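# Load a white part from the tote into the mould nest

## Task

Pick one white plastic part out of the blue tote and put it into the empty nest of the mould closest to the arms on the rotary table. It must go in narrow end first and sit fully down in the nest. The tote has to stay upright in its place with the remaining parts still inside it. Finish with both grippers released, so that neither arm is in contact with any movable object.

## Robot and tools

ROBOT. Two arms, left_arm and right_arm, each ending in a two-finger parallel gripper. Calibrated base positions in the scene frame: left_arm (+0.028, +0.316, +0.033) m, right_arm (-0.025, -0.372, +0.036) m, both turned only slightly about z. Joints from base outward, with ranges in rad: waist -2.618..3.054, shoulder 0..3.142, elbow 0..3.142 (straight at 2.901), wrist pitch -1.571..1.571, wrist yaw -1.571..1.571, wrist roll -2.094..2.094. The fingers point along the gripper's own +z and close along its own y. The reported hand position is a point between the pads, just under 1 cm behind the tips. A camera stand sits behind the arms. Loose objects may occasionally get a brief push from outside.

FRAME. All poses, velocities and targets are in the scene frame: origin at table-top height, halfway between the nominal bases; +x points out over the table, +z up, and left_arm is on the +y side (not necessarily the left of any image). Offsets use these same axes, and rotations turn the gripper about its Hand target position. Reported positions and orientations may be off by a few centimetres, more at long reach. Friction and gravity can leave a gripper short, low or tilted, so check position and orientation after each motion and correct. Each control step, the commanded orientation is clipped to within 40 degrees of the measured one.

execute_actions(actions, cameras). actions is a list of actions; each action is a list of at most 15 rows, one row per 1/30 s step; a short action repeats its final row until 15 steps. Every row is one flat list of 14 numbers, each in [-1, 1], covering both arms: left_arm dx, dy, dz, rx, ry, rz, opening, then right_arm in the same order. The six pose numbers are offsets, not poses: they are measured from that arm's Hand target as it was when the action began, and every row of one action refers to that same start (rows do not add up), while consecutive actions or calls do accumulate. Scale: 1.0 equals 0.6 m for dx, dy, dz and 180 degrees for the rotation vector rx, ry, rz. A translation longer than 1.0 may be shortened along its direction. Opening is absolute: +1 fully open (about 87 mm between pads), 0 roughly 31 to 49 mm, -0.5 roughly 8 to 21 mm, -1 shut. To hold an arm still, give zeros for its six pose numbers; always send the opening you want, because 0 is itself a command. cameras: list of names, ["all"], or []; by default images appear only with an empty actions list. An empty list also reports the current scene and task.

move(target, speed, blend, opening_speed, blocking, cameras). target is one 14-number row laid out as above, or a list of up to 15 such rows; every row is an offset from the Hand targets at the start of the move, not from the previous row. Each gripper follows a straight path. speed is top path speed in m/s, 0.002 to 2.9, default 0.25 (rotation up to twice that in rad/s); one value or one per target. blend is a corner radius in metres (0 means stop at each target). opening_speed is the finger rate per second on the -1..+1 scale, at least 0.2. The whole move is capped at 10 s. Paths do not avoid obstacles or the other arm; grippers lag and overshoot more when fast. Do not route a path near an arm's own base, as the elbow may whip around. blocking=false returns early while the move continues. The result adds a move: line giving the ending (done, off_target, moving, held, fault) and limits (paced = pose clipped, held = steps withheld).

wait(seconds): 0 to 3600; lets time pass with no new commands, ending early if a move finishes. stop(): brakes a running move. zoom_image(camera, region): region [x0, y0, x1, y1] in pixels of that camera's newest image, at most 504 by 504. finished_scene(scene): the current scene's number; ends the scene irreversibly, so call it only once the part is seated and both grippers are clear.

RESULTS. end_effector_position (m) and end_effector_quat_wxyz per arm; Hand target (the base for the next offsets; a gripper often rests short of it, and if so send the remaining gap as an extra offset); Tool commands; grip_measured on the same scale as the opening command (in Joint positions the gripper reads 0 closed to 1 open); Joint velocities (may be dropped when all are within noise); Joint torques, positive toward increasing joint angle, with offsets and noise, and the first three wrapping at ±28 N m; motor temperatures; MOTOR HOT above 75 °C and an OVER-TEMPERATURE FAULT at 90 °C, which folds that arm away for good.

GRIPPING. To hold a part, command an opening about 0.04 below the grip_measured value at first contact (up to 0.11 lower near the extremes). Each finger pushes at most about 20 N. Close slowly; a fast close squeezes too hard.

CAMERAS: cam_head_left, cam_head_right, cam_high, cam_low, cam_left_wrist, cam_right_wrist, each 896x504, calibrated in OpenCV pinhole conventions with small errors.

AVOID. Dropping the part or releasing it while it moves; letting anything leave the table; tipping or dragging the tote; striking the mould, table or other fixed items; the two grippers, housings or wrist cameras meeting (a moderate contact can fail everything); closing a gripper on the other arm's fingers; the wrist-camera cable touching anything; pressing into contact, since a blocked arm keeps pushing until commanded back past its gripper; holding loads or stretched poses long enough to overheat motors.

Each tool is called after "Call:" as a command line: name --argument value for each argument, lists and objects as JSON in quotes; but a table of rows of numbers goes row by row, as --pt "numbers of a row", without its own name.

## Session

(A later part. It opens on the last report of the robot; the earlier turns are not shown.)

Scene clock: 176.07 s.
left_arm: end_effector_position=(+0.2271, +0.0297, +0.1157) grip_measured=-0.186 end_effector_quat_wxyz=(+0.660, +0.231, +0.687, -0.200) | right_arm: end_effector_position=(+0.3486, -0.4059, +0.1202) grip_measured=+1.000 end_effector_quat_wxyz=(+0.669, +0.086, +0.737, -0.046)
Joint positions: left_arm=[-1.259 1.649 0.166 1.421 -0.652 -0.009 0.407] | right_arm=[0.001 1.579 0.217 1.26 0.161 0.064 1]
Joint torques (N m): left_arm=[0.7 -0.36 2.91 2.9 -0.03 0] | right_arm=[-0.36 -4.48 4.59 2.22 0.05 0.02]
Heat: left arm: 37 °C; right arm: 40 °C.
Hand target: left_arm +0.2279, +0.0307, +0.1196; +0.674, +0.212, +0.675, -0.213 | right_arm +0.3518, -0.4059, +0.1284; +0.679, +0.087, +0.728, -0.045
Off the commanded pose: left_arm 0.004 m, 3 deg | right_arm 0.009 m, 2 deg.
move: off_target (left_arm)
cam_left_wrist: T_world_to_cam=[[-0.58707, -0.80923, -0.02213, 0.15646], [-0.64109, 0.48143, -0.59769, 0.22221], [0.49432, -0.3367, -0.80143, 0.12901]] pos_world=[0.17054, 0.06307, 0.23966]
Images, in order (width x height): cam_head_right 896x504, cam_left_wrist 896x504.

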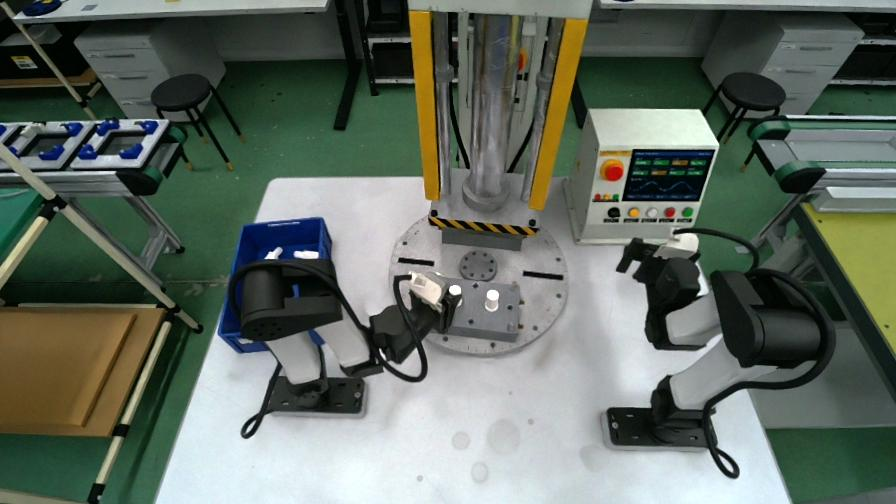

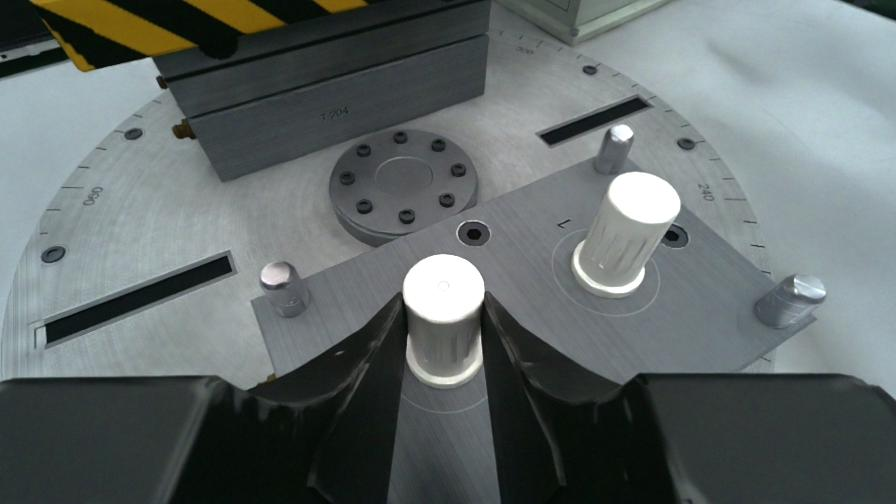

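Call:
move --pt "0 0 -0.003 0 0 0 -0.1 0 0 0 0 0 0 1" --speed 0.04 --opening_speed 0.4 --cameras '["cam_left_wrist","cam_head_right"]'

Call:
zoom_image --camera "cam_head_right" --region '[420, 250, 520, 325]'

Scene clock: 183.77 s.
left_arm: end_effector_position=(+0.2268, +0.0300, +0.1089) grip_measured=-0.101 end_effector_quat_wxyz=(+0.656, +0.239, +0.690, -0.192) | right_arm: end_effector_position=(+0.3486, -0.4059, +0.1202) grip_measured=+1.000 end_effector_quat_wxyz=(+0.669, +0.086, +0.737, -0.046)
Joint positions: left_arm=[-1.261 1.674 0.168 1.422 -0.655 -0.002 0.45] | right_arm=[0.001 1.579 0.217 1.26 0.161 0.064 1]
Joint torques (N m): left_arm=[0.9 -1.4 2.43 3 0 -0.1] | right_arm=[-0.39 -4.38 4.51 2.23 0.06 0.01]
Heat: left arm: 39 °C; right arm: 40 °C.
Hand target: left_arm +0.2279, +0.0308, +0.1177; +0.674, +0.212, +0.675, -0.213 | right_arm +0.3518, -0.4059, +0.1284; +0.679, +0.087, +0.728, -0.045
Off the commanded pose: left_arm 0.009 m, 5 deg | right_arm 0.009 m, 2 deg.
move: off_target (left_arm)
cam_left_wrist: T_world_to_cam=[[-0.58692, -0.80856, -0.04196, 0.15861], [-0.64245, 0.49664, -0.58361, 0.21618], [0.49272, -0.31557, -0.81095, 0.12451]] pos_world=[0.17063, 0.06018, 0.23379]
Images, in order (width x height): cam_head_right 896x504, cam_left_wrist 896x504.

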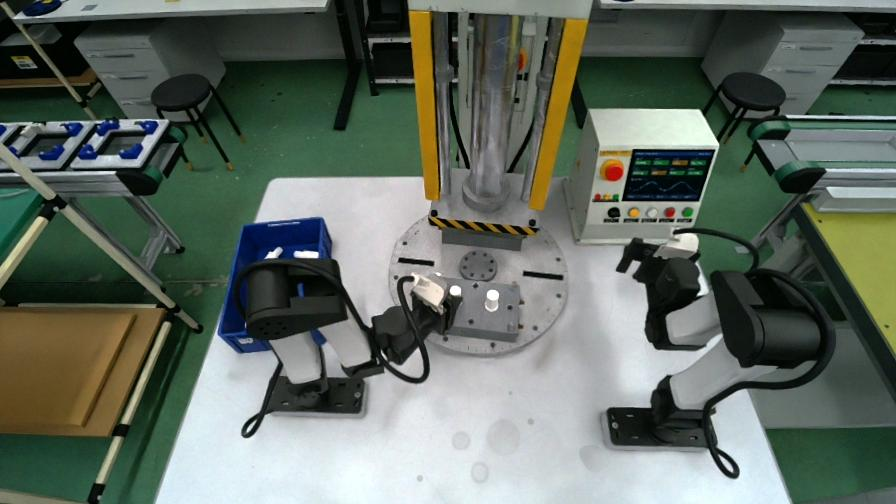

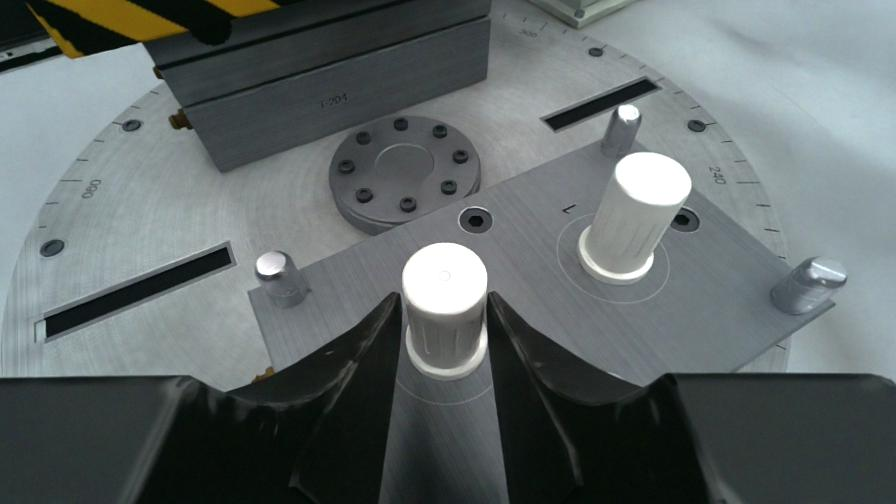

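Scaled by 5.040 from the camera's image (finer frame: 1280x720).

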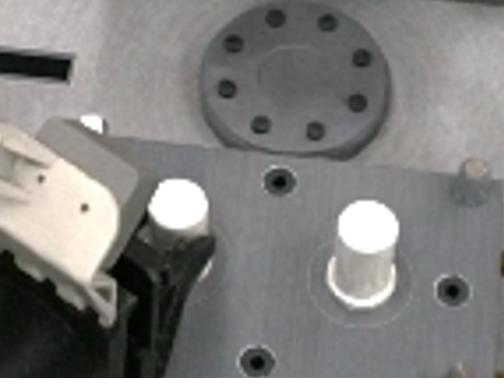

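Call:
move --pt "0 0 0 0 0 0 0.4 0 0 0 0 0 0 1" --pt "-0.055 0.04 0.005 0 0 0 0.4 0 0 0 0 0 0 1" --pt "-0.09 0.08 0.06 0 0 0 0.4 0 0 0 0 0 0 1" --pt "-0.09 0.12 0.2 0 0 0 0.4 0 0 0 0 0 0 1" --speed '[0.05,0.08,0.15,0.2]' --blend '[0,0.01,0.02,0]' --opening_speed 0.6 --cameras '["cam_left_wrist","cam_head_right"]'

Call:
zoom_image --camera "cam_head_right" --region '[400, 250, 520, 340]'

Scene clock: 195.80 s.
left_arm: end_effector_position=(+0.1735, +0.1044, +0.2237) grip_measured=+0.400 end_effector_quat_wxyz=(+0.672, +0.229, +0.677, -0.194) | right_arm: end_effector_position=(+0.3486, -0.4059, +0.1202) grip_measured=+1.000 end_effector_quat_wxyz=(+0.669, +0.086, +0.737, -0.046)
Joint positions: left_arm=[-1.545 0.494 0.256 0.201 -0.95 0.015 0.7] | right_arm=[0.001 1.579 0.217 1.26 0.161 0.064 1]
Joint torques (N m): left_arm=[1.42 -0.29 11.43 1.58 0.18 -0.14] | right_arm=[-0.35 -4.51 4.56 2.24 0.07 0.01]
Motor temperatures (°C): left_arm=[29 30 37 40 27 29 29] | right_arm=[29 35 37 40 27 28 31]
Heat: left arm: 40 °C; right arm: 40 °C.
Hand target: left_arm +0.1739, +0.1028, +0.2378; +0.674, +0.212, +0.675, -0.213 | right_arm +0.3518, -0.4059, +0.1284; +0.679, +0.087, +0.728, -0.045
Off the commanded pose: left_arm 0.014 m, 3 deg | right_arm 0.009 m, 2 deg.
move: off_target (left_arm)
cam_left_wrist: T_world_to_cam=[[-0.57716, -0.81573, -0.03832, 0.19053], [-0.62684, 0.47261, -0.61944, 0.21974], [0.52341, -0.33349, -0.78411, 0.25796]] pos_world=[0.11269, 0.1376, 0.34569]
Images, in order (width x height): cam_head_right 896x504, cam_left_wrist 896x504.

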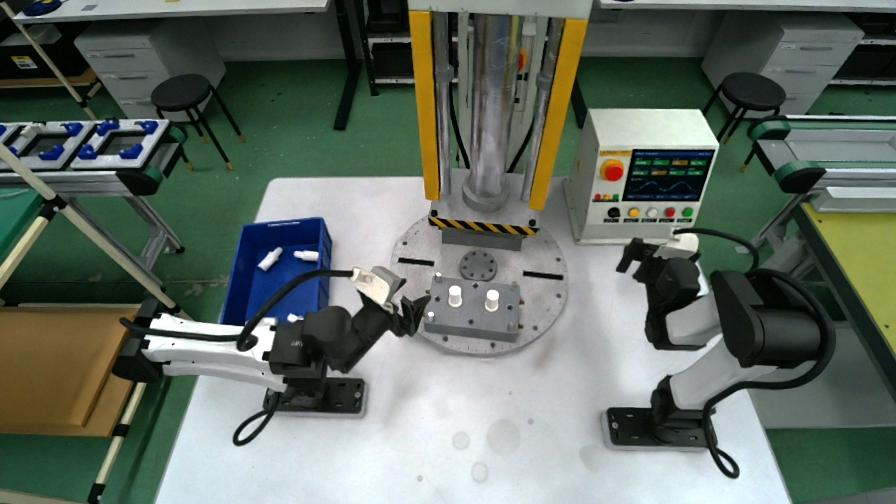

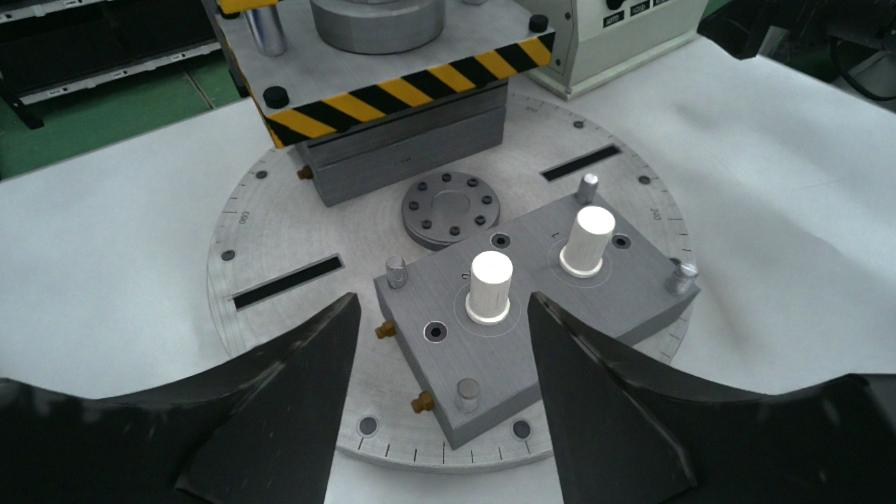

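Scaled by 4.200 from the camera's image (finer frame: 1280x720).

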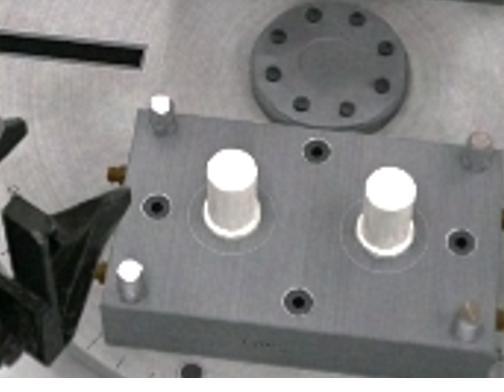

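Call:
finished_scene --scene 3

The scene is finished: the task was done.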